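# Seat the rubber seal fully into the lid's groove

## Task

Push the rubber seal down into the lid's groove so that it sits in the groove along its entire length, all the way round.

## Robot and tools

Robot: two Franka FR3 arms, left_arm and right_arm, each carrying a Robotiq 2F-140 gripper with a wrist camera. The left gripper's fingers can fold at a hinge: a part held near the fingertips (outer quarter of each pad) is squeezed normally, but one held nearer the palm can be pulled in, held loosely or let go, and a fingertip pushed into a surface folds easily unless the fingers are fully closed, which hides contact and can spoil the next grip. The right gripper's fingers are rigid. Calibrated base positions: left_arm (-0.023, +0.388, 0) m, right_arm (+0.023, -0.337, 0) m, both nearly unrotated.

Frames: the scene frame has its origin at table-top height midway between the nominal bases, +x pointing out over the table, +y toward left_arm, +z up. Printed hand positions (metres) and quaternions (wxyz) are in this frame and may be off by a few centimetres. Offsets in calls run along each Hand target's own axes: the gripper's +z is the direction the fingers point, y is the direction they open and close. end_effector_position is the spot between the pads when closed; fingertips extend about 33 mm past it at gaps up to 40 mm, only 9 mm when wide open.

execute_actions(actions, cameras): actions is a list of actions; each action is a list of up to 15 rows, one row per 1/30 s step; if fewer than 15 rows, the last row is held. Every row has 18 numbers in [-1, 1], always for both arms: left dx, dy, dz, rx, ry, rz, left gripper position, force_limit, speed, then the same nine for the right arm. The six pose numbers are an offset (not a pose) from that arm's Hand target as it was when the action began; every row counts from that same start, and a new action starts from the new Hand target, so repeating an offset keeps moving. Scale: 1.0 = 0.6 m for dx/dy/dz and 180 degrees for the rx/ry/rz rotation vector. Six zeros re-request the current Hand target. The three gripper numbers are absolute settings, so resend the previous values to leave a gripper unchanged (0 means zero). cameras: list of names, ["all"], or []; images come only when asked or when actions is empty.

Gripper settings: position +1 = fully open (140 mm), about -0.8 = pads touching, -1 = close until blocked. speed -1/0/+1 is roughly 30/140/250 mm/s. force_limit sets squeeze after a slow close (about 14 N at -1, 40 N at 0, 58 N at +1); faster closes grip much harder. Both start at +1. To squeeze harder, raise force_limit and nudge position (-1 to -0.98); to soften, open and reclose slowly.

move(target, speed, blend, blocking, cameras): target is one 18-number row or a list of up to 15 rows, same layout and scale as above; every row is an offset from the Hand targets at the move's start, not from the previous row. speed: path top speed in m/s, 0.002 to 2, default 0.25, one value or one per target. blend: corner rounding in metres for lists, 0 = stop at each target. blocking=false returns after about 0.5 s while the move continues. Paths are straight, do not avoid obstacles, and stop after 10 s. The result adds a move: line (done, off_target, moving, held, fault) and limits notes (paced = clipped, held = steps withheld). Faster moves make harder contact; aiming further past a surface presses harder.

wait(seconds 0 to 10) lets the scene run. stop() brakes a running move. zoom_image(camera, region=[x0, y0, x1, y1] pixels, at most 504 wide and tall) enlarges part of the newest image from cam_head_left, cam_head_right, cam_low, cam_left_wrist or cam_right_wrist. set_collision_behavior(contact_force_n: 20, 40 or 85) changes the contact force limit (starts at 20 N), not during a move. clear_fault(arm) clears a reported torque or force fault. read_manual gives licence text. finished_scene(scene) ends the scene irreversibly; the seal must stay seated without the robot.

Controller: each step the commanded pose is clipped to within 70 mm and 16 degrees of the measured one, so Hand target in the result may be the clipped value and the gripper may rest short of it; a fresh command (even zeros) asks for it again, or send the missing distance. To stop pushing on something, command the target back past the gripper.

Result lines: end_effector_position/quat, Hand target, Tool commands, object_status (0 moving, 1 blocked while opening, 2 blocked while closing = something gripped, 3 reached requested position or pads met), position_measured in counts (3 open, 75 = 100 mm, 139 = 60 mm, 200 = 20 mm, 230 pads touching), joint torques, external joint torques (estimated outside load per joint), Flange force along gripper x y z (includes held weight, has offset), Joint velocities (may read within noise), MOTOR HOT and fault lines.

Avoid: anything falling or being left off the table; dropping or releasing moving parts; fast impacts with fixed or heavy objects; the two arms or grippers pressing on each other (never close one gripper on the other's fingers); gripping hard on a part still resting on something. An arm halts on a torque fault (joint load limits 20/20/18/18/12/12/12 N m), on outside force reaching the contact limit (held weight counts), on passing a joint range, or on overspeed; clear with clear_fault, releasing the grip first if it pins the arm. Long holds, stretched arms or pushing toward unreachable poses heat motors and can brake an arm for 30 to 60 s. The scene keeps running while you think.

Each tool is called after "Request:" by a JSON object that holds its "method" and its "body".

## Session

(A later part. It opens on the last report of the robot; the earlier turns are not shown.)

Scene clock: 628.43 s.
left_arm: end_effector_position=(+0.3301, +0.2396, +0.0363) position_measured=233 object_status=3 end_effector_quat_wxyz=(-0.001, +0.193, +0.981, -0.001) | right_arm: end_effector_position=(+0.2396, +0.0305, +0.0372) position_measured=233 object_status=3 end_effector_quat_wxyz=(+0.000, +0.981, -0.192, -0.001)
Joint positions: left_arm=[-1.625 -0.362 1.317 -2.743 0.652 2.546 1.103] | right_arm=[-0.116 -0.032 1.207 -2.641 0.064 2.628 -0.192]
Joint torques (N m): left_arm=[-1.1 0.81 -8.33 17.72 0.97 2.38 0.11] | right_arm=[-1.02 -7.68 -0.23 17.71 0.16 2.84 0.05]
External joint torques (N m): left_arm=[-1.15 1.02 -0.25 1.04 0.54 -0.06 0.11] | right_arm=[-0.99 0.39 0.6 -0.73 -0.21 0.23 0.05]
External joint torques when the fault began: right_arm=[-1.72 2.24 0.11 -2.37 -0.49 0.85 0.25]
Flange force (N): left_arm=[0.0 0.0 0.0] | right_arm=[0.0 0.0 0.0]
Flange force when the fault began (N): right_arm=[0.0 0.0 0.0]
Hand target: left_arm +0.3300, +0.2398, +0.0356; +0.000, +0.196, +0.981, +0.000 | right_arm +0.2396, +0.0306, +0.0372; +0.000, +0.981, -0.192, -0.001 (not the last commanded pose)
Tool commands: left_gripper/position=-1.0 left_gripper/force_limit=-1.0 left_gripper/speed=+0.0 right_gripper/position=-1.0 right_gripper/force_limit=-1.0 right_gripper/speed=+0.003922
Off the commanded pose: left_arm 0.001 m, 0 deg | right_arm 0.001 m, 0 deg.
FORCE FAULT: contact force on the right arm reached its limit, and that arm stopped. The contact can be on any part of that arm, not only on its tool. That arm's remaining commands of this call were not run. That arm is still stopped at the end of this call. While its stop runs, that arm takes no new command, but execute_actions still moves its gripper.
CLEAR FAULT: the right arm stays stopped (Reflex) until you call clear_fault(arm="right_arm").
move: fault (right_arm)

Request:
{"method": "set_collision_behavior", "body": {"contact_force_n": 40}}

Request:
{"method": "clear_fault", "body": {"arm": "right_arm", "cameras": ["cam_left_wrist", "cam_right_wrist", "cam_low", "cam_high"]}}

Not set: an arm is in a fault stop. Call clear_fault with that arm's name first.

Scene clock: 633.80 s.
left_arm: end_effector_position=(+0.3302, +0.2396, +0.0363) position_measured=233 object_status=3 end_effector_quat_wxyz=(+0.000, +0.193, +0.981, -0.001) | right_arm: end_effector_position=(+0.2396, +0.0305, +0.0372) position_measured=233 object_status=3 end_effector_quat_wxyz=(+0.000, +0.981, -0.192, -0.001)
Joint positions: left_arm=[-1.625 -0.362 1.318 -2.743 0.652 2.547 1.103] | right_arm=[-0.116 -0.032 1.207 -2.641 0.064 2.628 -0.192]
Joint torques (N m): left_arm=[-0.85 0.79 -8.43 17.73 0.99 2.39 0.09] | right_arm=[-1.01 -7.72 -0.3 17.7 0.17 2.85 0.05]
External joint torques (N m): left_arm=[-0.82 1.05 -0.25 0.99 0.55 -0.08 0.09] | right_arm=[-1.05 0.36 0.46 -0.74 -0.2 0.24 0.05]
Flange force (N): left_arm=[0.0 0.0 0.0] | right_arm=[0.0 0.0 0.0]
Hand target: left_arm +0.3300, +0.2398, +0.0356; +0.000, +0.196, +0.981, +0.000 | right_arm +0.2396, +0.0305, +0.0372; +0.000, +0.981, -0.192, -0.001 (not the last commanded pose)
Tool commands: left_gripper/position=-1.0 left_gripper/force_limit=-1.0 left_gripper/speed=+0.0 right_gripper/position=-1.0 right_gripper/force_limit=-1.0 right_gripper/speed=+0.003922
Off the commanded pose: left_arm 0.001 m, 0 deg | right_arm 0.001 m, 0 deg.
FORCE FAULT, CONTINUED: the right arm's stop, for the force fault that an earlier result reported, is over. The call counts as one of the actions that you can send in this scene. That arm's target is now where it stood when the stop ended, not its last command. That arm accepts commands again.
CLEAR FAULT: your call cleared the right arm's force fault. If the contact force or a joint's load stays at its limit, that arm stops again.
camera_calibration:
cam_left_wrist: T_world_to_cam=[[0.396173, 0.918163, 0.00483862, -0.342258], [0.861445, -0.373513, 0.344094, -0.20583], [0.317741, -0.132152, -0.938923, 0.1055], [0, 0, 0, 1]] pos_world=[0.279383, 0.25131, 0.171538]
cam_right_wrist: T_world_to_cam=[[-0.361443, -0.932316, -0.0120762, 0.127012], [-0.881378, 0.337412, 0.330645, 0.197888], [-0.304191, 0.130153, -0.943678, 0.24713], [0, 0, 0, 1]] pos_world=[0.295497, 0.0194805, 0.169314]
Images, in order (width x height): cam_high 672x504, cam_low 672x504, cam_left_wrist 672x504, cam_right_wrist 672x504.

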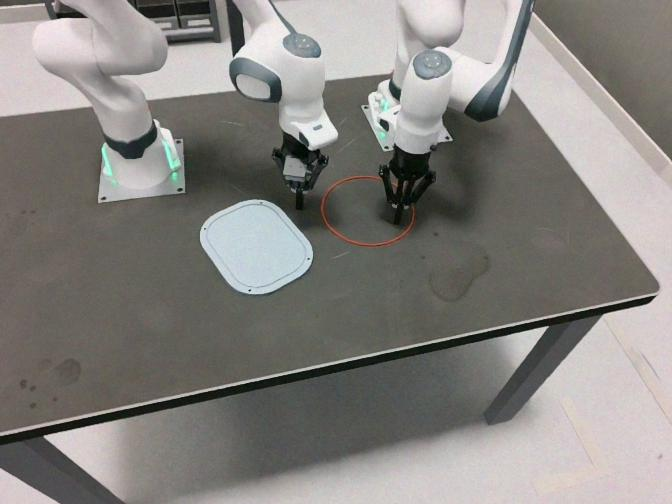

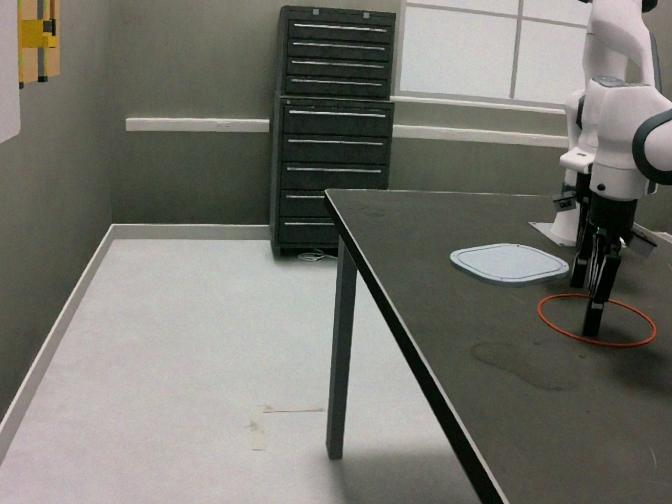

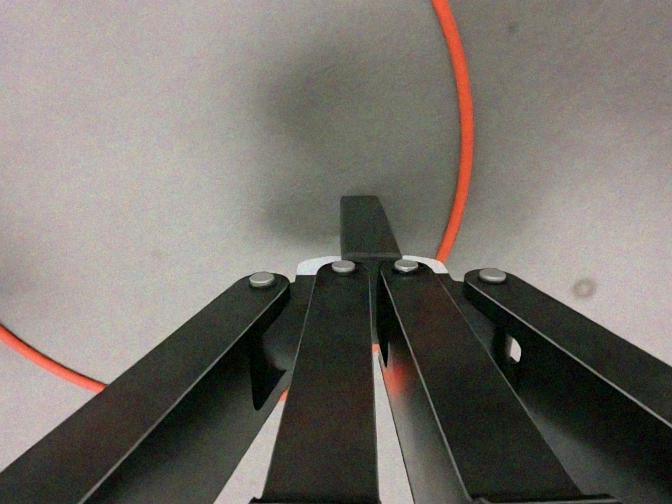

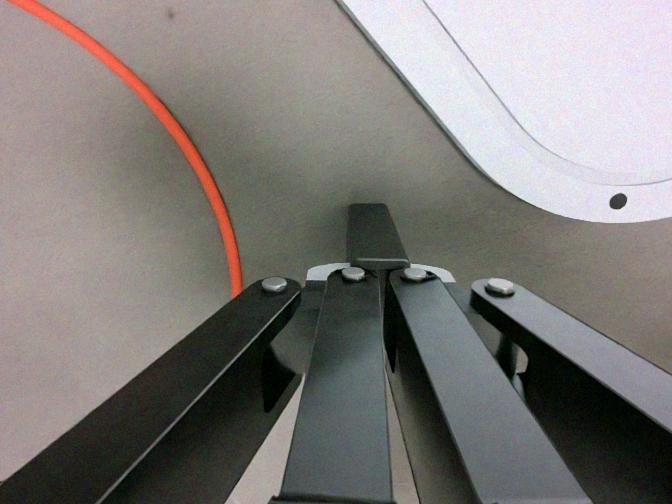

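Request:
{"method": "set_collision_behavior", "body": {"contact_force_n": 40}}

Request:
{"method": "move", "body": {"target": [0, 0, 0.0017, 0, 0, 0, -1, -1, 0, 0, 0, -0.01, 0, 0, 0, -1, -1, 0], "speed": 0.02}}

Request:
{"method": "move", "body": {"target": [0, 0, 0.0017, 0, 0, 0, -1, -1, 0, 0, 0, 0, 0, 0, 0, -1, -1, 0], "speed": 0.02}}

Request:
{"method": "move", "body": {"target": [0, 0, 0.0017, 0, 0, 0, -1, -1, 0, 0, 0, 0, 0, 0, 0, -1, -1, 0], "speed": 0.02}}

Set on each arm: contact force limit 40 N; load limits (N m) waist: 35, shoulder: 35, upper arm roll: 32, elbow: 30, forearm roll: 12, wrist pitch: 12, wrist roll: 12.

Scene clock: 642.90 s.
left_arm: end_effector_position=(+0.3302, +0.2395, +0.0359) position_measured=233 object_status=3 end_effector_quat_wxyz=(-0.001, +0.193, +0.981, -0.001) | right_arm: end_effector_position=(+0.2399, +0.0306, +0.0428) position_measured=233 object_status=3 end_effector_quat_wxyz=(+0.000, +0.981, -0.194, +0.000)
Joint positions: left_arm=[-1.63 -0.362 1.322 -2.743 0.653 2.547 1.103] | right_arm=[-0.091 -0.071 1.191 -2.638 0.13 2.609 -0.235]
Joint velocities: left_arm=[within noise] | right_arm=[0 0.001 0 0 0.001 -0.001 -0.005]
Joint torques (N m): left_arm=[-1.93 2.31 -6.83 15.86 1.08 3.26 0.09] | right_arm=[-0.24 -8.47 -1.46 18.51 0.54 2.44 -0.19]
External joint torques (N m): left_arm=[-1.92 2.48 1.35 -0.86 0.64 0.8 0.09] | right_arm=[-0.22 -0.59 0.29 -0.22 0.15 -0.18 -0.19]
Flange force (N): left_arm=[0.0 0.0 0.0] | right_arm=[0.0 0.0 0.0]
Hand target: left_arm +0.3300, +0.2398, +0.0346; +0.000, +0.196, +0.981, +0.000 | right_arm +0.2396, +0.0305, +0.0432; +0.000, +0.981, -0.192, -0.001
Off the commanded pose: left_arm 0.001 m, 0 deg | right_arm 0.000 m, 0 deg.
move: done

Scene clock: 643.43 s.
left_arm: end_effector_position=(+0.3302, +0.2395, +0.0359) position_measured=233 object_status=3 end_effector_quat_wxyz=(-0.001, +0.193, +0.981, -0.001) | right_arm: end_effector_position=(+0.2399, +0.0306, +0.0428) position_measured=233 object_status=3 end_effector_quat_wxyz=(+0.000, +0.981, -0.194, +0.000)
Joint positions: left_arm=[-1.631 -0.362 1.323 -2.742 0.653 2.546 1.103] | right_arm=[-0.09 -0.071 1.19 -2.638 0.13 2.609 -0.236]
Joint torques (N m): left_arm=[-0.82 1.65 -8.31 17.09 0.79 2.51 0.04] | right_arm=[-0.25 -8.3 -1.44 18.53 0.41 2.44 -0.16]
External joint torques (N m): left_arm=[-0.76 1.79 -0.11 0.41 0.35 0.05 0.04] | right_arm=[-0.22 -0.41 0.32 -0.14 0.02 -0.16 -0.16]
External joint torques when the fault began: left_arm=[-1.34 3.03 2.02 -1.59 0.58 1.13 0.14]
Flange force (N): left_arm=[0.0 0.0 0.0] | right_arm=[0.0 0.0 0.0]
Flange force when the fault began (N): left_arm=[0.0 0.0 0.0]
Hand target: left_arm +0.3302, +0.2395, +0.0359; -0.001, +0.193, +0.981, -0.001 (not the last commanded pose) | right_arm +0.2396, +0.0306, +0.0431; +0.000, +0.981, -0.192, -0.001
Tool commands: left_gripper/position=-1.0 left_gripper/force_limit=-1.0 left_gripper/speed=+0.003922 right_gripper/position=-1.0 right_gripper/force_limit=-1.0 right_gripper/speed=+0.0
Off the commanded pose: left_arm 0.002 m, 0 deg | right_arm 0.000 m, 0 deg.
FORCE FAULT: contact force on the left arm reached its limit, and that arm stopped. The contact can be on any part of that arm, not only on its tool. That arm's remaining commands of this call were not run. That arm is still stopped at the end of this call. While its stop runs, that arm takes no new command, but execute_actions still moves its gripper.
CLEAR FAULT: the left arm stays stopped (Reflex) until you call clear_fault(arm="left_arm").
move: fault (left_arm)

not run: an earlier result of this reply reported a stop or a fault. Calls in your next reply go to the robot.

Request:
{"method": "clear_fault", "body": {"arm": "left_arm"}}

Request:
{"method": "move", "body": {"target": [0, 0, -0.02, 0, 0, 0, -1, -1, 0, 0, 0, 0, 0, 0, 0, -1, -1, 0], "speed": 0.02}}

Scene clock: 660.07 s.
left_arm: end_effector_position=(+0.3302, +0.2395, +0.0359) position_measured=233 object_status=3 end_effector_quat_wxyz=(-0.001, +0.193, +0.981, -0.001) | right_arm: end_effector_position=(+0.2399, +0.0306, +0.0428) position_measured=233 object_status=3 end_effector_quat_wxyz=(+0.000, +0.981, -0.193, +0.000)
Joint positions: left_arm=[-1.631 -0.362 1.323 -2.742 0.653 2.546 1.103] | right_arm=[-0.09 -0.071 1.19 -2.638 0.13 2.609 -0.237]
Joint torques (N m): left_arm=[-0.81 1.64 -8.31 17.11 0.79 2.5 0.05] | right_arm=[-0.21 -8.3 -1.47 18.55 0.4 2.43 -0.19]
External joint torques (N m): left_arm=[-0.81 1.78 -0.16 0.37 0.36 0.04 0.05] | right_arm=[-0.16 -0.4 0.3 -0.11 0.01 -0.17 -0.19]
Flange force (N): left_arm=[0.0 0.0 0.0] | right_arm=[0.0 0.0 0.0]
Hand target: left_arm +0.3302, +0.2395, +0.0359; -0.001, +0.193, +0.981, -0.001 (not the last commanded pose) | right_arm +0.2396, +0.0306, +0.0431; +0.000, +0.981, -0.192, -0.001
Tool commands: left_gripper/position=-1.0 left_gripper/force_limit=-1.0 left_gripper/speed=+0.003922 right_gripper/position=-1.0 right_gripper/force_limit=-1.0 right_gripper/speed=+0.0
Off the commanded pose: left_arm 0.002 m, 0 deg | right_arm 0.000 m, 0 deg.
FORCE FAULT, CONTINUED: the left arm's stop, for the force fault that an earlier result reported, is over. The call counts as one of the actions that you can send in this scene. That arm's target is now where it stood when the stop ended, not its last command. That arm accepts commands again.
CLEAR FAULT: your call cleared the left arm's force fault. If the contact force or a joint's load stays at its limit, that arm stops again.

Scene clock: 661.17 s.
left_arm: end_effector_position=(+0.3301, +0.2394, +0.0473) position_measured=233 object_status=3 end_effector_quat_wxyz=(-0.001, +0.195, +0.981, -0.001) | right_arm: end_effector_position=(+0.2399, +0.0306, +0.0428) position_measured=233 object_status=3 end_effector_quat_wxyz=(+0.000, +0.981, -0.193, +0.000)
Joint positions: left_arm=[-1.567 -0.396 1.251 -2.739 0.656 2.501 1.103] | right_arm=[-0.09 -0.071 1.19 -2.638 0.13 2.609 -0.237]
Joint velocities: left_arm=[0.001 -0.001 -0.001 0.001 0 -0.004 0.001] | right_arm=[within noise]
Joint torques (N m): left_arm=[-0.23 -0.64 -9.99 18.45 0.6 2.02 -0.02] | right_arm=[-0.2 -8.31 -1.47 18.55 0.4 2.44 -0.19]
External joint torques (N m): left_arm=[-0.22 0.37 -1.28 1.29 0.14 -0.44 -0.02] | right_arm=[-0.16 -0.35 0.29 -0.16 0.02 -0.18 -0.19]
Flange force (N): left_arm=[0.2 -1.3 -6.5] | right_arm=[0.0 0.0 0.0]
Hand target: left_arm +0.3302, +0.2395, +0.0479; -0.001, +0.193, +0.981, -0.001 | right_arm +0.2396, +0.0306, +0.0431; +0.000, +0.981, -0.192, -0.001
Off the commanded pose: left_arm 0.001 m, 0 deg | right_arm 0.000 m, 0 deg.
move: done

Request:
{"method": "move", "body": {"target": [[0, 0, -0.0368, 0, 0, 0, -0.3, -1, 0, 0, 0, -0.0448, 0, 0, 0, -0.3, -1, 0], [0.0388, 0.0733, -0.0368, 0, 0, 0, -0.3, -1, 0, -0.0345, -0.0851, -0.0448, 0, 0, 0, -0.3, -1, 0]], "speed": 0.1, "cameras": ["all"]}}

Scene clock: 732.23 s.
left_arm: end_effector_position=(+0.3262, +0.2889, +0.0700) position_measured=167 object_status=3 end_effector_quat_wxyz=(-0.001, +0.189, +0.982, -0.001) | right_arm: end_effector_position=(+0.2400, +0.0857, +0.0701) position_measured=167 object_status=3 end_effector_quat_wxyz=(-0.001, +0.982, -0.191, -0.001)
Joint positions: left_arm=[-1.318 -0.56 1.13 -2.779 0.749 2.363 1.142] | right_arm=[-0.02 0.067 1.152 -2.472 -0.099 2.499 -0.019]
Joint velocities: left_arm=[within noise] | right_arm=[-0.001 -0.001 0 0.002 0.001 0 0.006]
Joint torques (N m): left_arm=[-0.55 -0.44 -11.82 18.26 1.09 2 0.28] | right_arm=[-0.25 -11.68 2.04 20.42 0.05 2.41 0.18]
External joint torques (N m): left_arm=[-0.54 0.07 -0.83 0.94 0.54 -0.46 0.28] | right_arm=[-0.21 0.37 0.32 0.26 -0.41 -0.18 0.18]
Flange force (N): left_arm=[-1.4 -0.2 -3.6] | right_arm=[0.0 0.0 0.0]
Hand target: left_arm +0.3254, +0.2891, +0.0699; -0.001, +0.193, +0.981, -0.001 | right_arm +0.2397, +0.0857, +0.0700; +0.000, +0.981, -0.192, -0.001
Off the commanded pose: left_arm 0.001 m, 1 deg | right_arm 0.000 m, 0 deg.
move: done
camera_calibration:
cam_left_wrist: T_world_to_cam=[[0.388699, 0.921351, 0.0049838, -0.384624], [0.864567, -0.366602, 0.343696, -0.198485], [0.318492, -0.129286, -0.939068, 0.143868], [0, 0, 0, 1]] pos_world=[0.275286, 0.300209, 0.205238]
cam_right_wrist: T_world_to_cam=[[-0.358656, -0.933368, -0.0137667, 0.178628], [-0.88245, 0.334208, 0.331039, 0.169213], [-0.304381, 0.130878, -0.943517, 0.271082], [0, 0, 0, 1]] pos_world=[0.2959, 0.0746946, 0.202213]

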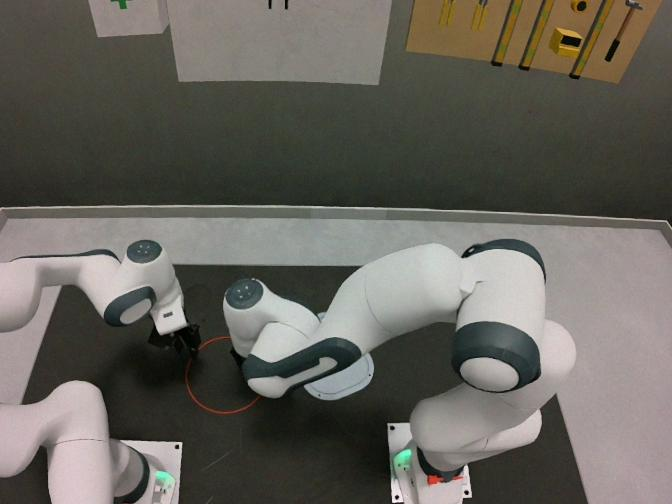

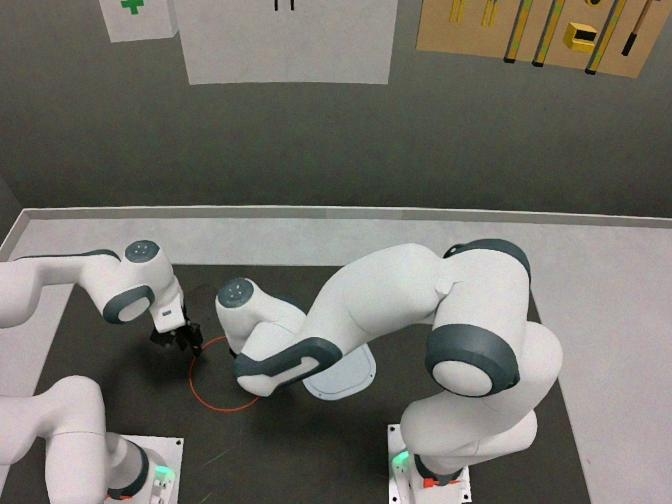

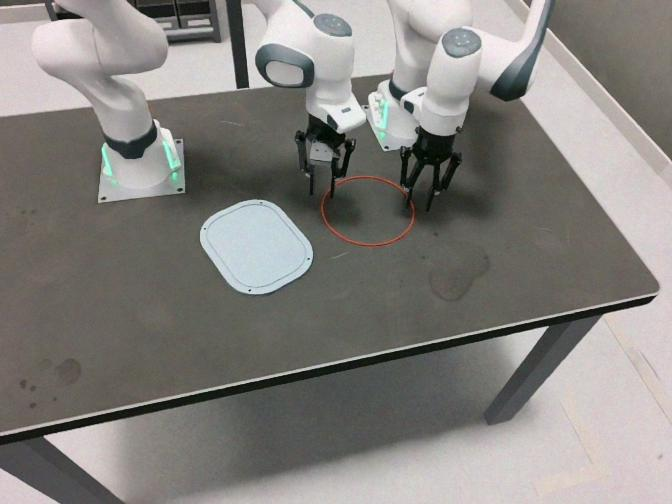

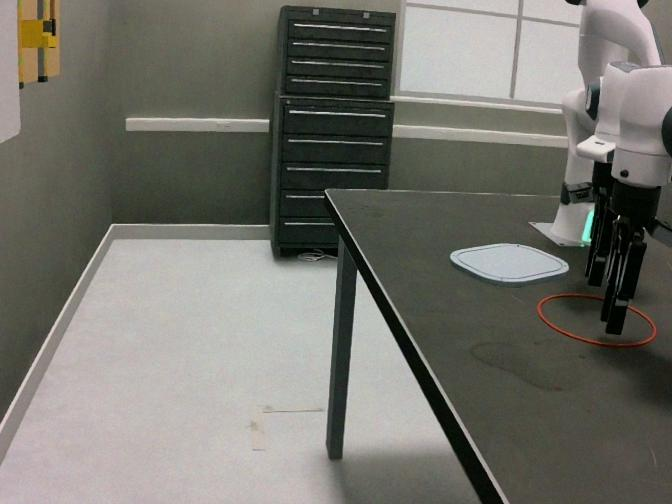

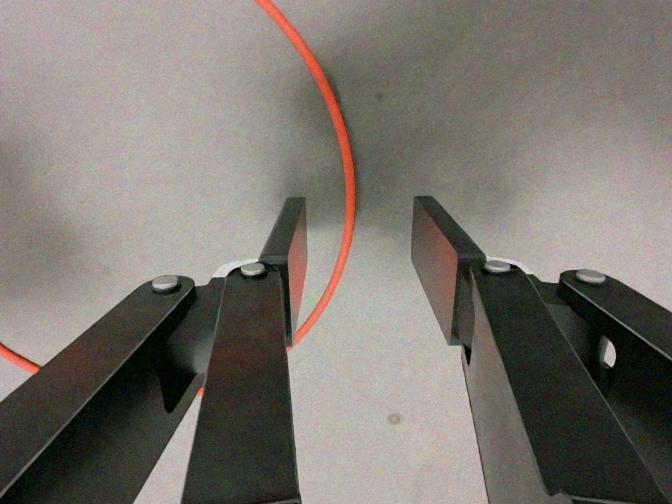

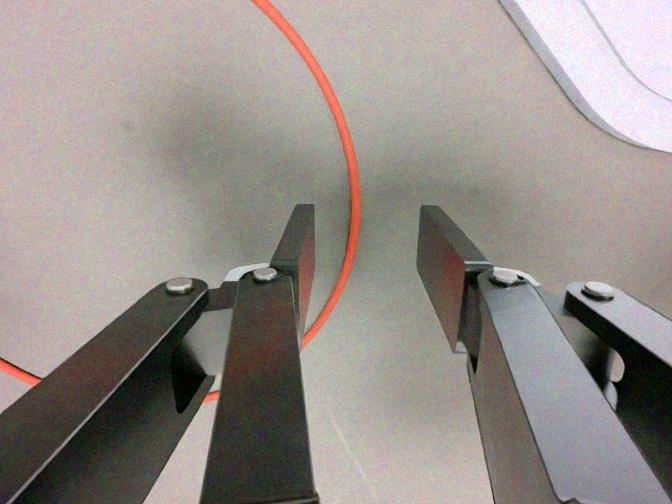

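Request:
{"method": "move", "body": {"target": [0, -0.0037, 0.0415, 0, 0, 0, -0.3, -1, 0, 0, -0.0065, 0.0392, 0, 0, 0, -0.3, -1, 0], "speed": 0.06, "cameras": ["cam_left_wrist", "cam_right_wrist", "cam_low"]}}

Scene clock: 795.03 s.
left_arm: end_effector_position=(+0.3240, +0.2868, +0.0454) position_measured=167 object_status=3 end_effector_quat_wxyz=(-0.002, +0.193, +0.981, -0.002) | right_arm: end_effector_position=(+0.2404, +0.0880, +0.0458) position_measured=167 object_status=3 end_effector_quat_wxyz=(+0.002, +0.982, -0.190, -0.002)
Joint positions: left_arm=[-1.393 -0.483 1.227 -2.792 0.763 2.462 1.143] | right_arm=[0.086 0.184 1.029 -2.461 -0.273 2.535 0.105]
Joint velocities: left_arm=[within noise] | right_arm=[0 0 0 0 -0.001 0.001 0.005]
Joint torques (N m): left_arm=[-0.88 1.05 -10.23 17.64 1.01 2.39 0] | right_arm=[-0.22 -17.48 4.86 19.19 0.18 2.81 0.26]
External joint torques (N m): left_arm=[-0.84 1.19 -0.29 1.31 0.52 -0.06 0] | right_arm=[-0.16 -0.29 0.35 0.22 -0.24 0.25 0.26]
Flange force (N): left_arm=[-8.5 -1.2 5.3] | right_arm=[0.0 0.0 0.0]
Hand target: left_arm +0.3245, +0.2870, +0.0450; -0.001, +0.193, +0.981, -0.001 | right_arm +0.2412, +0.0893, +0.0465; +0.000, +0.981, -0.192, -0.001
Off the commanded pose: left_arm 0.001 m, 0 deg | right_arm 0.002 m, 0 deg.
move: done
camera_calibration:
cam_left_wrist: T_world_to_cam=[[0.395629, 0.918406, 0.00288464, -0.383009], [0.862686, -0.3727, 0.341858, -0.186551], [0.315039, -0.13276, -0.939747, 0.123394], [0, 0, 0, 1]] pos_world=[0.27359, 0.298612, 0.180838]
cam_right_wrist: T_world_to_cam=[[-0.358073, -0.933658, -0.00822041, 0.180174], [-0.881586, 0.335176, 0.332361, 0.176548], [-0.307556, 0.126256, -0.943116, 0.249177], [0, 0, 0, 1]] pos_world=[0.296793, 0.0775862, 0.177807]
Images, in order (width x height): cam_low 672x504, cam_left_wrist 672x504, cam_right_wrist 672x504.

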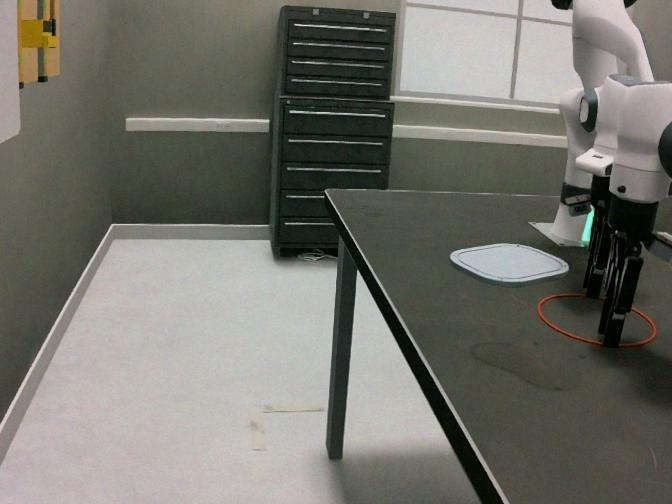

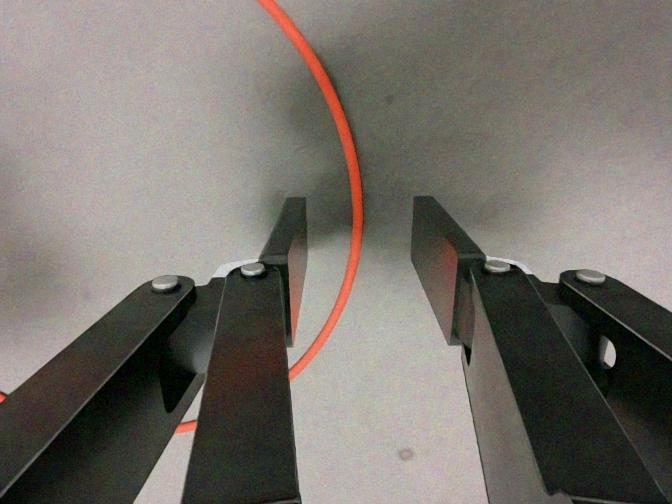

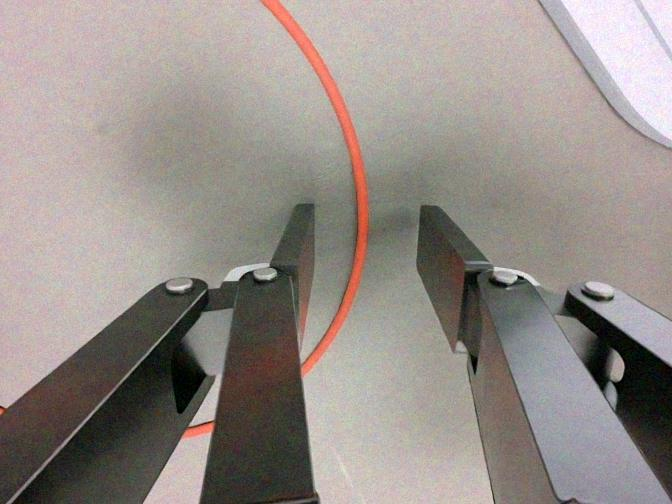

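Request:
{"method": "move", "body": {"target": [0, 0, 0.0133, 0, 0, 0, -0.3, -1, 0, 0, 0, 0.0133, 0, 0, 0, -0.3, -1, 0], "speed": 0.015, "cameras": ["cam_left_wrist", "cam_right_wrist"]}}

Scene clock: 803.03 s.
left_arm: end_effector_position=(+0.3246, +0.2869, +0.0378) position_measured=167 object_status=3 end_effector_quat_wxyz=(-0.001, +0.192, +0.981, -0.002) | right_arm: end_effector_position=(+0.2408, +0.0880, +0.0383) position_measured=167 object_status=3 end_effector_quat_wxyz=(+0.001, +0.982, -0.191, -0.001)
Joint positions: left_arm=[-1.425 -0.454 1.265 -2.794 0.763 2.498 1.143] | right_arm=[0.122 0.207 0.989 -2.461 -0.311 2.55 0.132]
Joint velocities: left_arm=[-0.001 -0.001 0 -0.001 -0.002 0.003 0] | right_arm=[0 0.001 0.001 0.001 0 0.001 0.004]
Joint torques (N m): left_arm=[-0.86 1.31 -9.77 17.17 1.01 2.39 0.03] | right_arm=[-0.29 -18.47 5.29 18.75 0 2.8 0.45]
External joint torques (N m): left_arm=[-0.84 1.27 -0.28 1.08 0.54 -0.07 0.03] | right_arm=[-0.22 0.07 0.34 0.16 -0.41 0.24 0.45]
Flange force (N): left_arm=[-8.0 -1.3 6.2] | right_arm=[-0.7 -1.9 2.8]
Hand target: left_arm +0.3245, +0.2870, +0.0371; -0.001, +0.193, +0.981, -0.001 | right_arm +0.2412, +0.0893, +0.0385; +0.000, +0.981, -0.192, -0.001
Off the commanded pose: left_arm 0.001 m, 0 deg | right_arm 0.001 m, 0 deg.
move: done
camera_calibration:
cam_left_wrist: T_world_to_cam=[[0.393922, 0.919138, 0.00320417, -0.38299], [0.863101, -0.3711, 0.342551, -0.18506], [0.316041, -0.132173, -0.939494, 0.115507], [0, 0, 0, 1]] pos_world=[0.274089, 0.298612, 0.173138]
cam_right_wrist: T_world_to_cam=[[-0.358789, -0.933378, -0.00867155, 0.180357], [-0.881777, 0.335877, 0.331142, 0.179462], [-0.306168, 0.126457, -0.943541, 0.241828], [0, 0, 0, 1]] pos_world=[0.296996, 0.0774834, 0.170311]
Images, in order (width x height): cam_left_wrist 672x504, cam_right_wrist 672x504.

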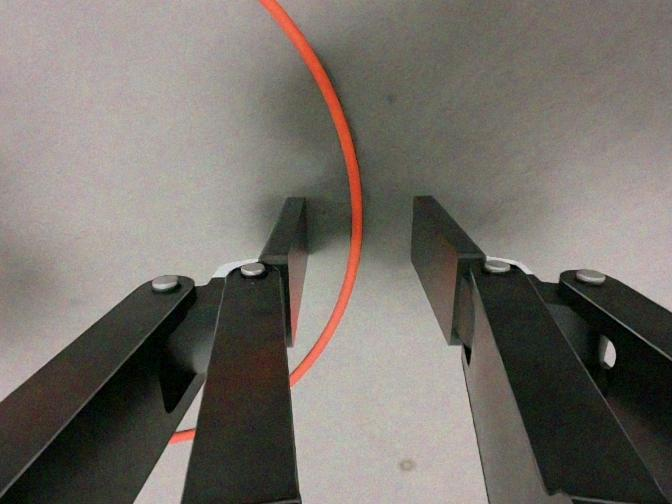

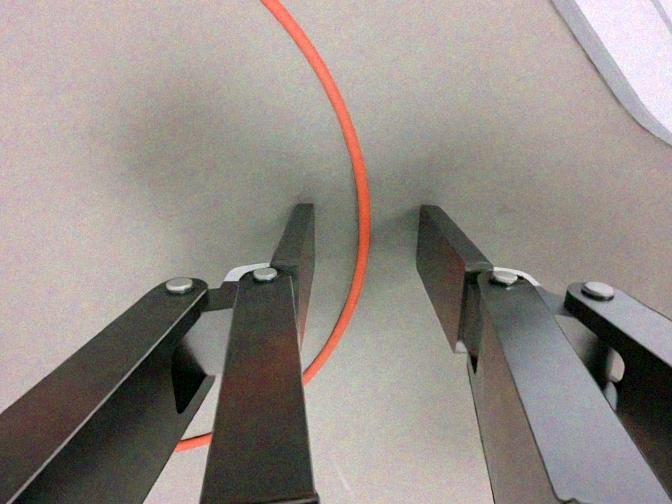

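Request:
{"method": "move", "body": {"target": [0, 0, 0, 0, 0, 0, -1, -1, -1, 0, 0, 0, 0, 0, 0, -1, -1, -1], "speed": 0.05, "cameras": ["cam_left_wrist", "cam_right_wrist", "cam_low", "cam_high"]}}

Scene clock: 811.37 s.
left_arm: end_effector_position=(+0.3247, +0.2868, +0.0378) position_measured=225 object_status=2 end_effector_quat_wxyz=(-0.001, +0.192, +0.981, -0.002) | right_arm: end_effector_position=(+0.2408, +0.0880, +0.0381) position_measured=225 object_status=2 end_effector_quat_wxyz=(+0.001, +0.982, -0.191, -0.001)
Joint positions: left_arm=[-1.425 -0.454 1.265 -2.794 0.763 2.499 1.143] | right_arm=[0.124 0.207 0.987 -2.461 -0.311 2.551 0.134]
Joint torques (N m): left_arm=[-0.86 1.23 -9.8 17.18 0.96 2.39 0.05] | right_arm=[-0.23 -18.9 5.26 18.66 0.3 2.79 0.23]
External joint torques (N m): left_arm=[-0.84 1.21 -0.29 1.07 0.49 -0.07 0.05] | right_arm=[-0.25 -0.22 0.21 0.01 -0.12 0.21 0.23]
Flange force (N): left_arm=[-7.9 -1.3 5.9] | right_arm=[-0.3 1.3 -0.4]
Hand target: left_arm +0.3245, +0.2870, +0.0371; -0.001, +0.193, +0.981, -0.001 | right_arm +0.2412, +0.0893, +0.0385; +0.000, +0.981, -0.192, -0.001
Off the commanded pose: left_arm 0.001 m, 0 deg | right_arm 0.001 m, 0 deg.
move: done
camera_calibration:
cam_left_wrist: T_world_to_cam=[[0.393996, 0.919106, 0.00320713, -0.383041], [0.862927, -0.371111, 0.342977, -0.185168], [0.316423, -0.132364, -0.939338, 0.115402], [0, 0, 0, 1]] pos_world=[0.274188, 0.298612, 0.173138]
cam_right_wrist: T_world_to_cam=[[-0.360172, -0.932845, -0.00878608, 0.180704], [-0.881353, 0.337174, 0.330954, 0.179213], [-0.305766, 0.126944, -0.943606, 0.241558], [0, 0, 0, 1]] pos_world=[0.296895, 0.0774785, 0.170212]
Images, in order (width x height): cam_high 672x504, cam_low 672x504, cam_left_wrist 672x504, cam_right_wrist 672x504.

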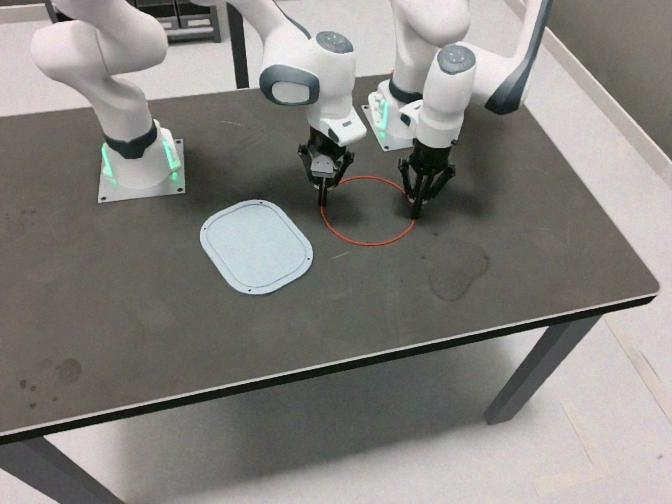

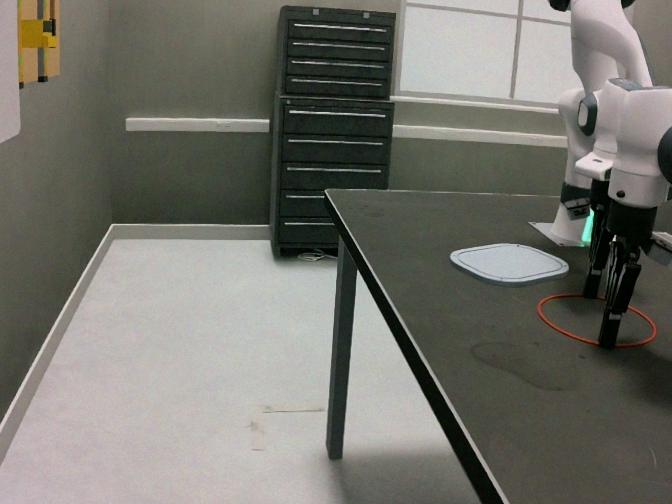

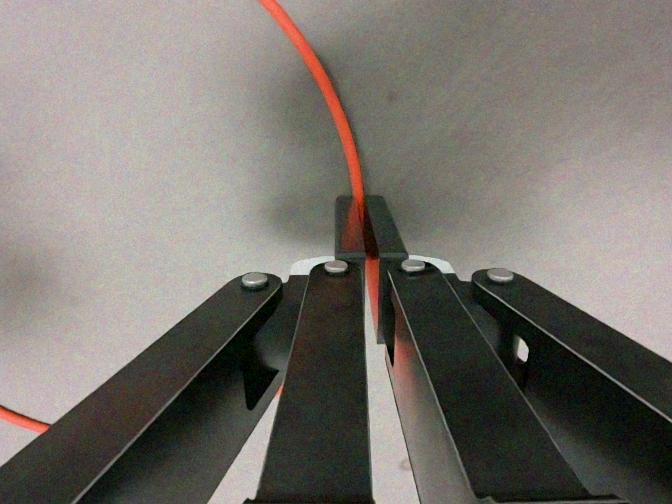

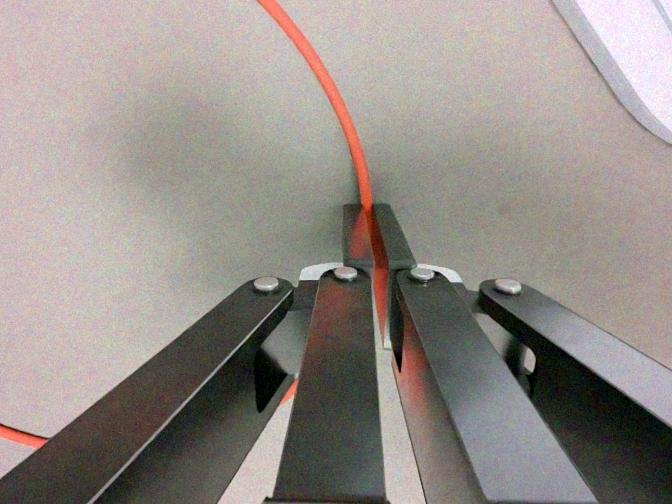

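Request:
{"method": "move", "body": {"target": [0, 0, -0.0667, 0, 0, 0, -1, -1, -1, 0, 0, -0.0667, 0, 0, 0, -1, -1, -1], "speed": 0.05, "cameras": ["all"]}}

Scene clock: 817.67 s.
left_arm: end_effector_position=(+0.3243, +0.2872, +0.0762) position_measured=225 object_status=2 end_effector_quat_wxyz=(-0.001, +0.193, +0.981, +0.000) | right_arm: end_effector_position=(+0.2417, +0.0907, +0.0790) position_measured=225 object_status=2 end_effector_quat_wxyz=(-0.001, +0.981, -0.194, +0.000)
Joint positions: left_arm=[-1.306 -0.581 1.104 -2.778 0.746 2.336 1.143] | right_arm=[0.018 0.047 1.12 -2.452 -0.068 2.474 -0.033]
Joint velocities: left_arm=[within noise] | right_arm=[0 0.002 0 0 0.001 -0.001 -0.005]
Joint torques (N m): left_arm=[-0.42 -0.5 -12.27 18.86 0.5 2.01 0.08] | right_arm=[-0.94 -13.42 2.32 19.93 0.64 2.43 -0.29]
External joint torques (N m): left_arm=[-0.41 0.09 -1.03 1.25 -0.06 -0.46 0.08] | right_arm=[-0.86 -0.71 1.18 -0.7 0.17 -0.17 -0.29]
Flange force (N): left_arm=[-2.4 -1.0 -4.9] | right_arm=[0.0 0.0 0.0]
Hand target: left_arm +0.3246, +0.2870, +0.0771; -0.001, +0.193, +0.981, -0.001 | right_arm +0.2412, +0.0893, +0.0786; +0.000, +0.981, -0.192, -0.001
Off the commanded pose: left_arm 0.001 m, 0 deg | right_arm 0.002 m, 0 deg.
move: done
camera_calibration:
cam_left_wrist: T_world_to_cam=[[0.395997, 0.918225, 0.00701724, -0.383969], [0.861771, -0.374267, 0.342454, -0.196365], [0.317076, -0.129563, -0.939509, 0.150714], [0, 0, 0, 1]] pos_world=[0.273485, 0.298604, 0.211537]
cam_right_wrist: T_world_to_cam=[[-0.364557, -0.931065, -0.0147017, 0.185297], [-0.880949, 0.339733, 0.329408, 0.165396], [-0.301706, 0.13304, -0.944073, 0.278557], [0, 0, 0, 1]] pos_world=[0.297299, 0.0792736, 0.21122]

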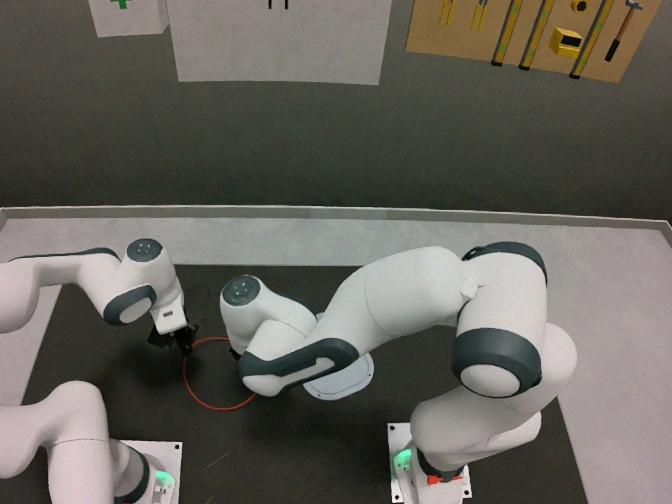

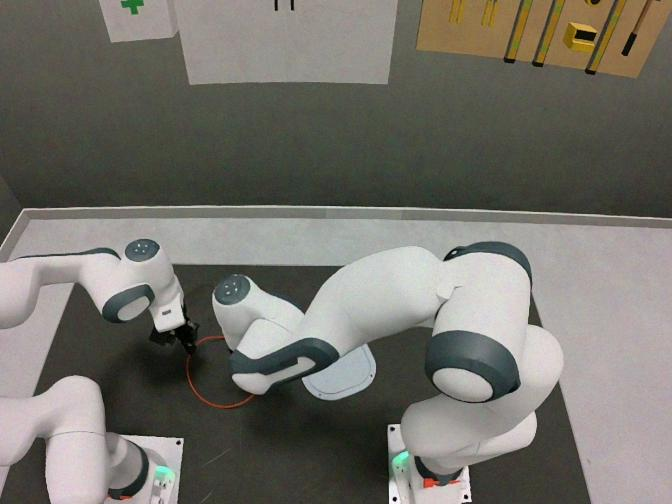

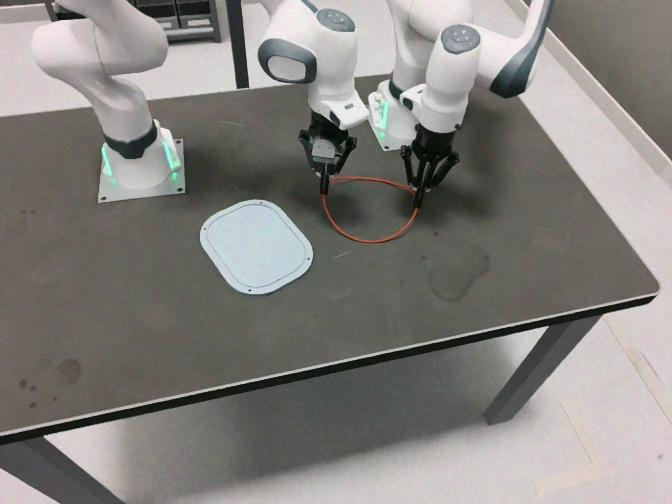

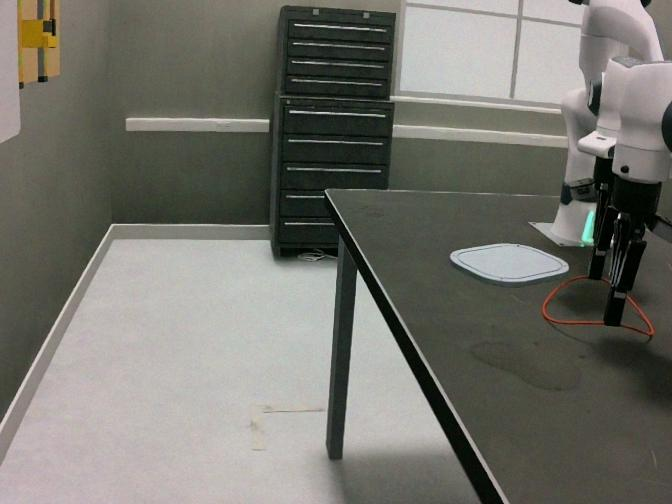

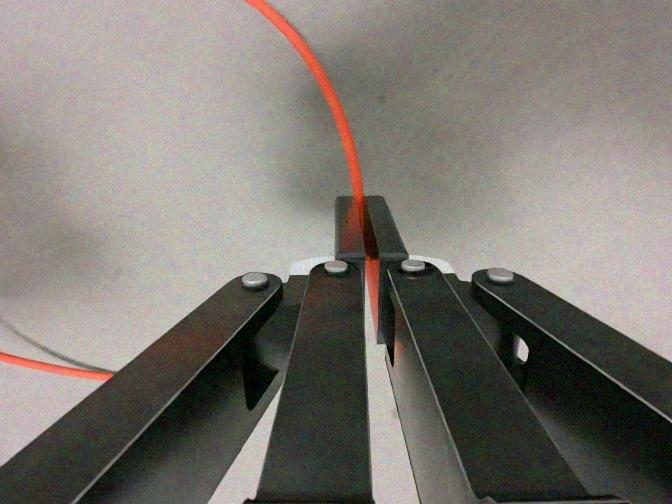

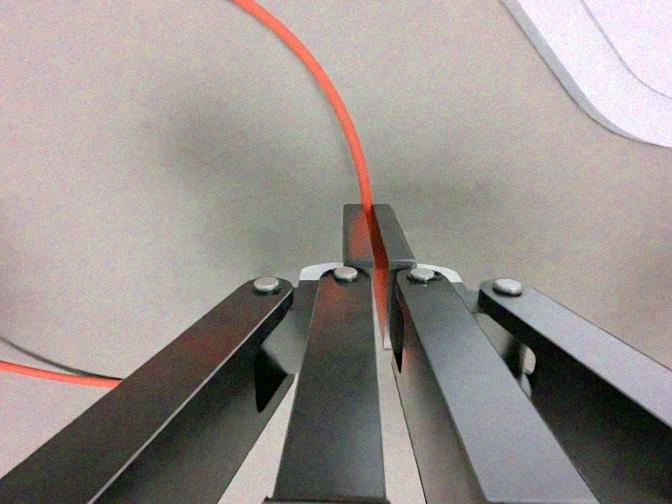

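Request:
{"method": "zoom_image", "body": {"camera": "cam_low", "region": [520, 240, 672, 360]}}

Request:
{"method": "zoom_image", "body": {"camera": "cam_high", "region": [290, 140, 470, 270]}}

Scaled by 3.316 from the camera's 672x504 image, which has a finer 960x720 frame.

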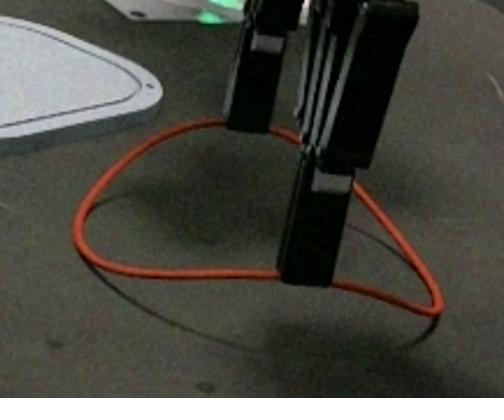

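Scaled by 2.800 from the camera's 672x504 image, which has a finer 960x720 frame.

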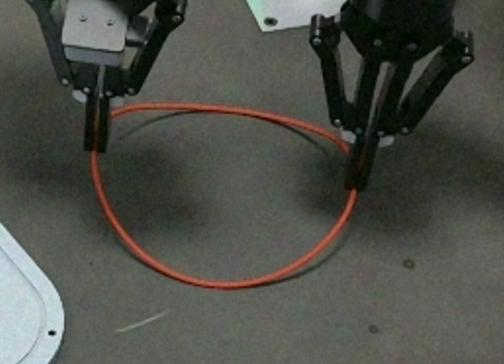

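Request:
{"method": "move", "body": {"target": [[0, 0, -0.1382, 0, 0, 0, -1, -1, -1, 0, 0, -0.1357, 0, 0, 0, -1, -1, -1], [-0.0432, -0.1367, -0.1382, 0, 0, -0.0827, -1, -1, -1, 0.1401, 0.1233, -0.1357, 0, 0, -0.0825, -1, -1, -1], [-0.0903, -0.2849, -0.1382, 0, 0, -0.1654, -1, -1, -1, 0.2771, 0.2352, -0.1357, 0, 0, -0.165, -1, -1, -1], [-0.1439, -0.4441, -0.1382, 0, 0, -0.2481, -1, -1, -1, 0.4077, 0.3364, -0.1357, 0, 0, -0.2475, -1, -1, -1]], "speed": 0.1, "blend": [0.02, 0.03, 0.03, 0], "cameras": ["all"]}}

Scene clock: 860.47 s.
left_arm: end_effector_position=(+0.3041, +0.0079, +0.1610) position_measured=225 object_status=2 end_effector_quat_wxyz=(+0.000, -0.190, +0.982, -0.002) | right_arm: end_effector_position=(+0.3907, -0.1900, +0.1596) position_measured=225 object_status=2 end_effector_quat_wxyz=(-0.001, +0.982, +0.190, -0.002)
Joint positions: left_arm=[-1.403 -0.079 0.509 -2.312 0.046 2.245 0.297] | right_arm=[0.402 -0.381 0.021 -2.635 0.013 2.252 -1.583]
Joint velocities: left_arm=[0.001 0 0.001 0.001 0 0.001 -0.005] | right_arm=[0 0.001 0 -0.001 0 0 -0.006]
Joint torques (N m): left_arm=[-0.56 -23.38 -1.92 24.77 0.44 2.08 -0.22] | right_arm=[-0.24 -17.11 -0.26 23.58 0.27 2.9 -0.28]
External joint torques (N m): left_arm=[-0.64 0.5 -0.79 1.88 -0.14 -0.45 -0.22] | right_arm=[-0.28 0.34 0.26 0.46 -0.41 0.26 -0.28]
Flange force (N): left_arm=[-0.8 -8.1 -2.8] | right_arm=[2.6 0.8 0.7]
Hand target: left_arm +0.3037, +0.0079, +0.1605; -0.001, -0.194, +0.981, -0.001 | right_arm +0.3918, -0.1899, +0.1597; +0.000, +0.981, +0.194, -0.001
Off the commanded pose: left_arm 0.001 m, 1 deg | right_arm 0.001 m, 1 deg.
move: done
camera_calibration:
cam_left_wrist: T_world_to_cam=[[-0.3544, 0.935084, 0.00426608, 0.108406], [0.878977, 0.331572, 0.342723, -0.323534], [0.31906, 0.125211, -0.939427, 0.198012], [0, 0, 0, 1]] pos_world=[0.25962, -0.0188871, 0.296438]
cam_right_wrist: T_world_to_cam=[[0.388166, -0.921472, -0.014735, -0.312844], [-0.867366, -0.370684, 0.332068, 0.22475], [-0.311453, -0.116117, -0.94314, 0.393316], [0, 0, 0, 1]] pos_world=[0.438876, -0.159296, 0.29171]

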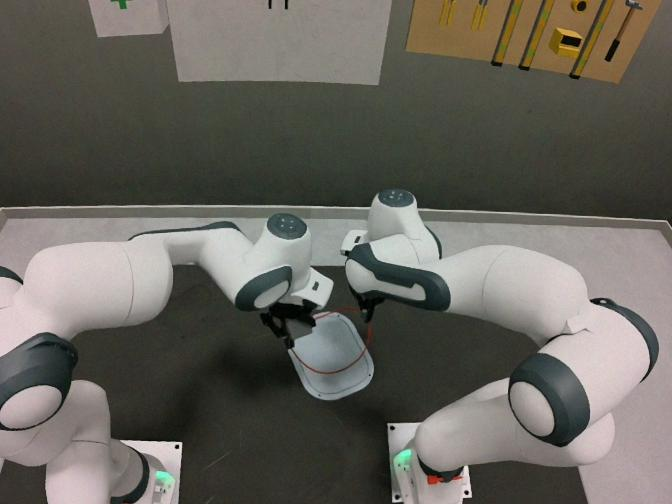

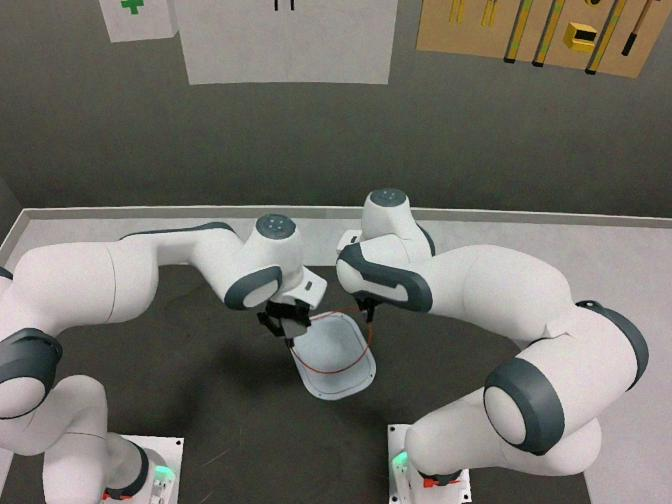

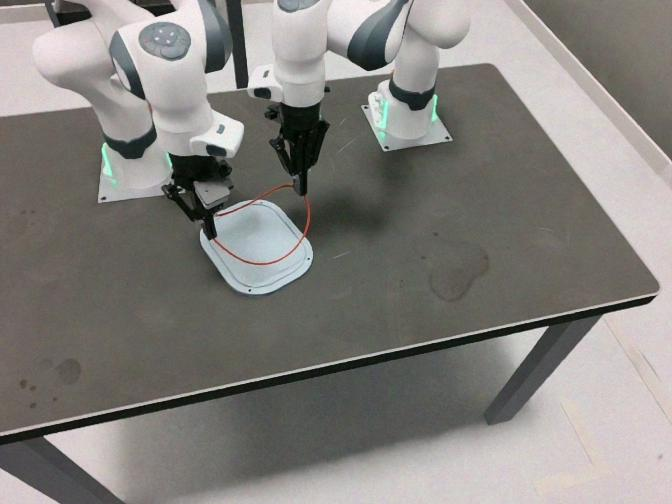

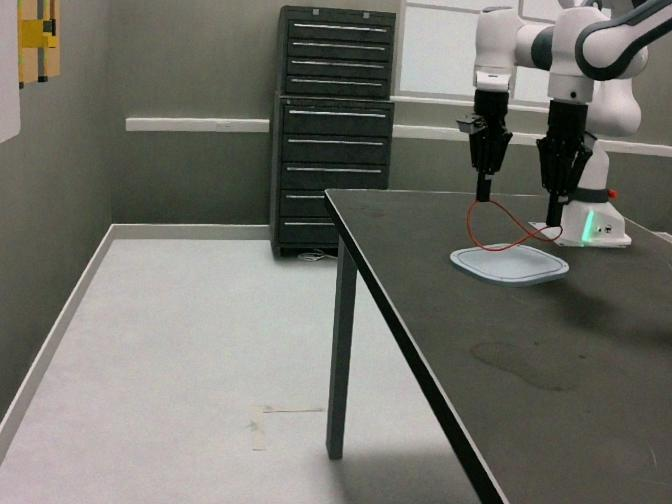

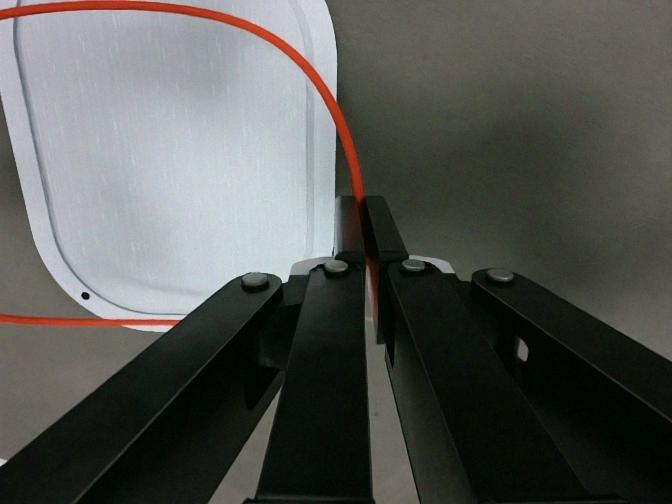

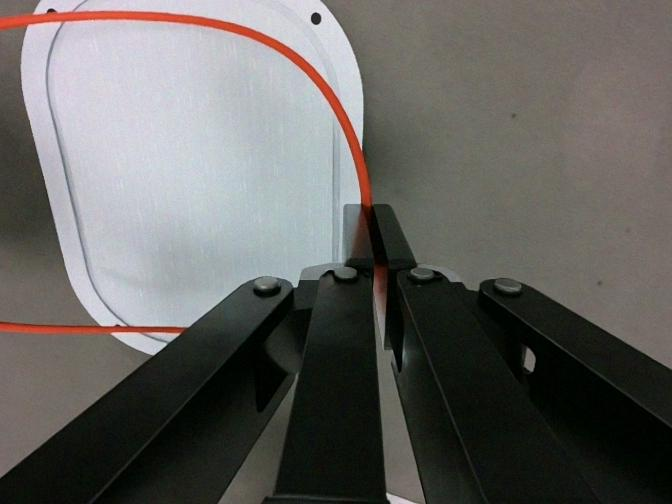

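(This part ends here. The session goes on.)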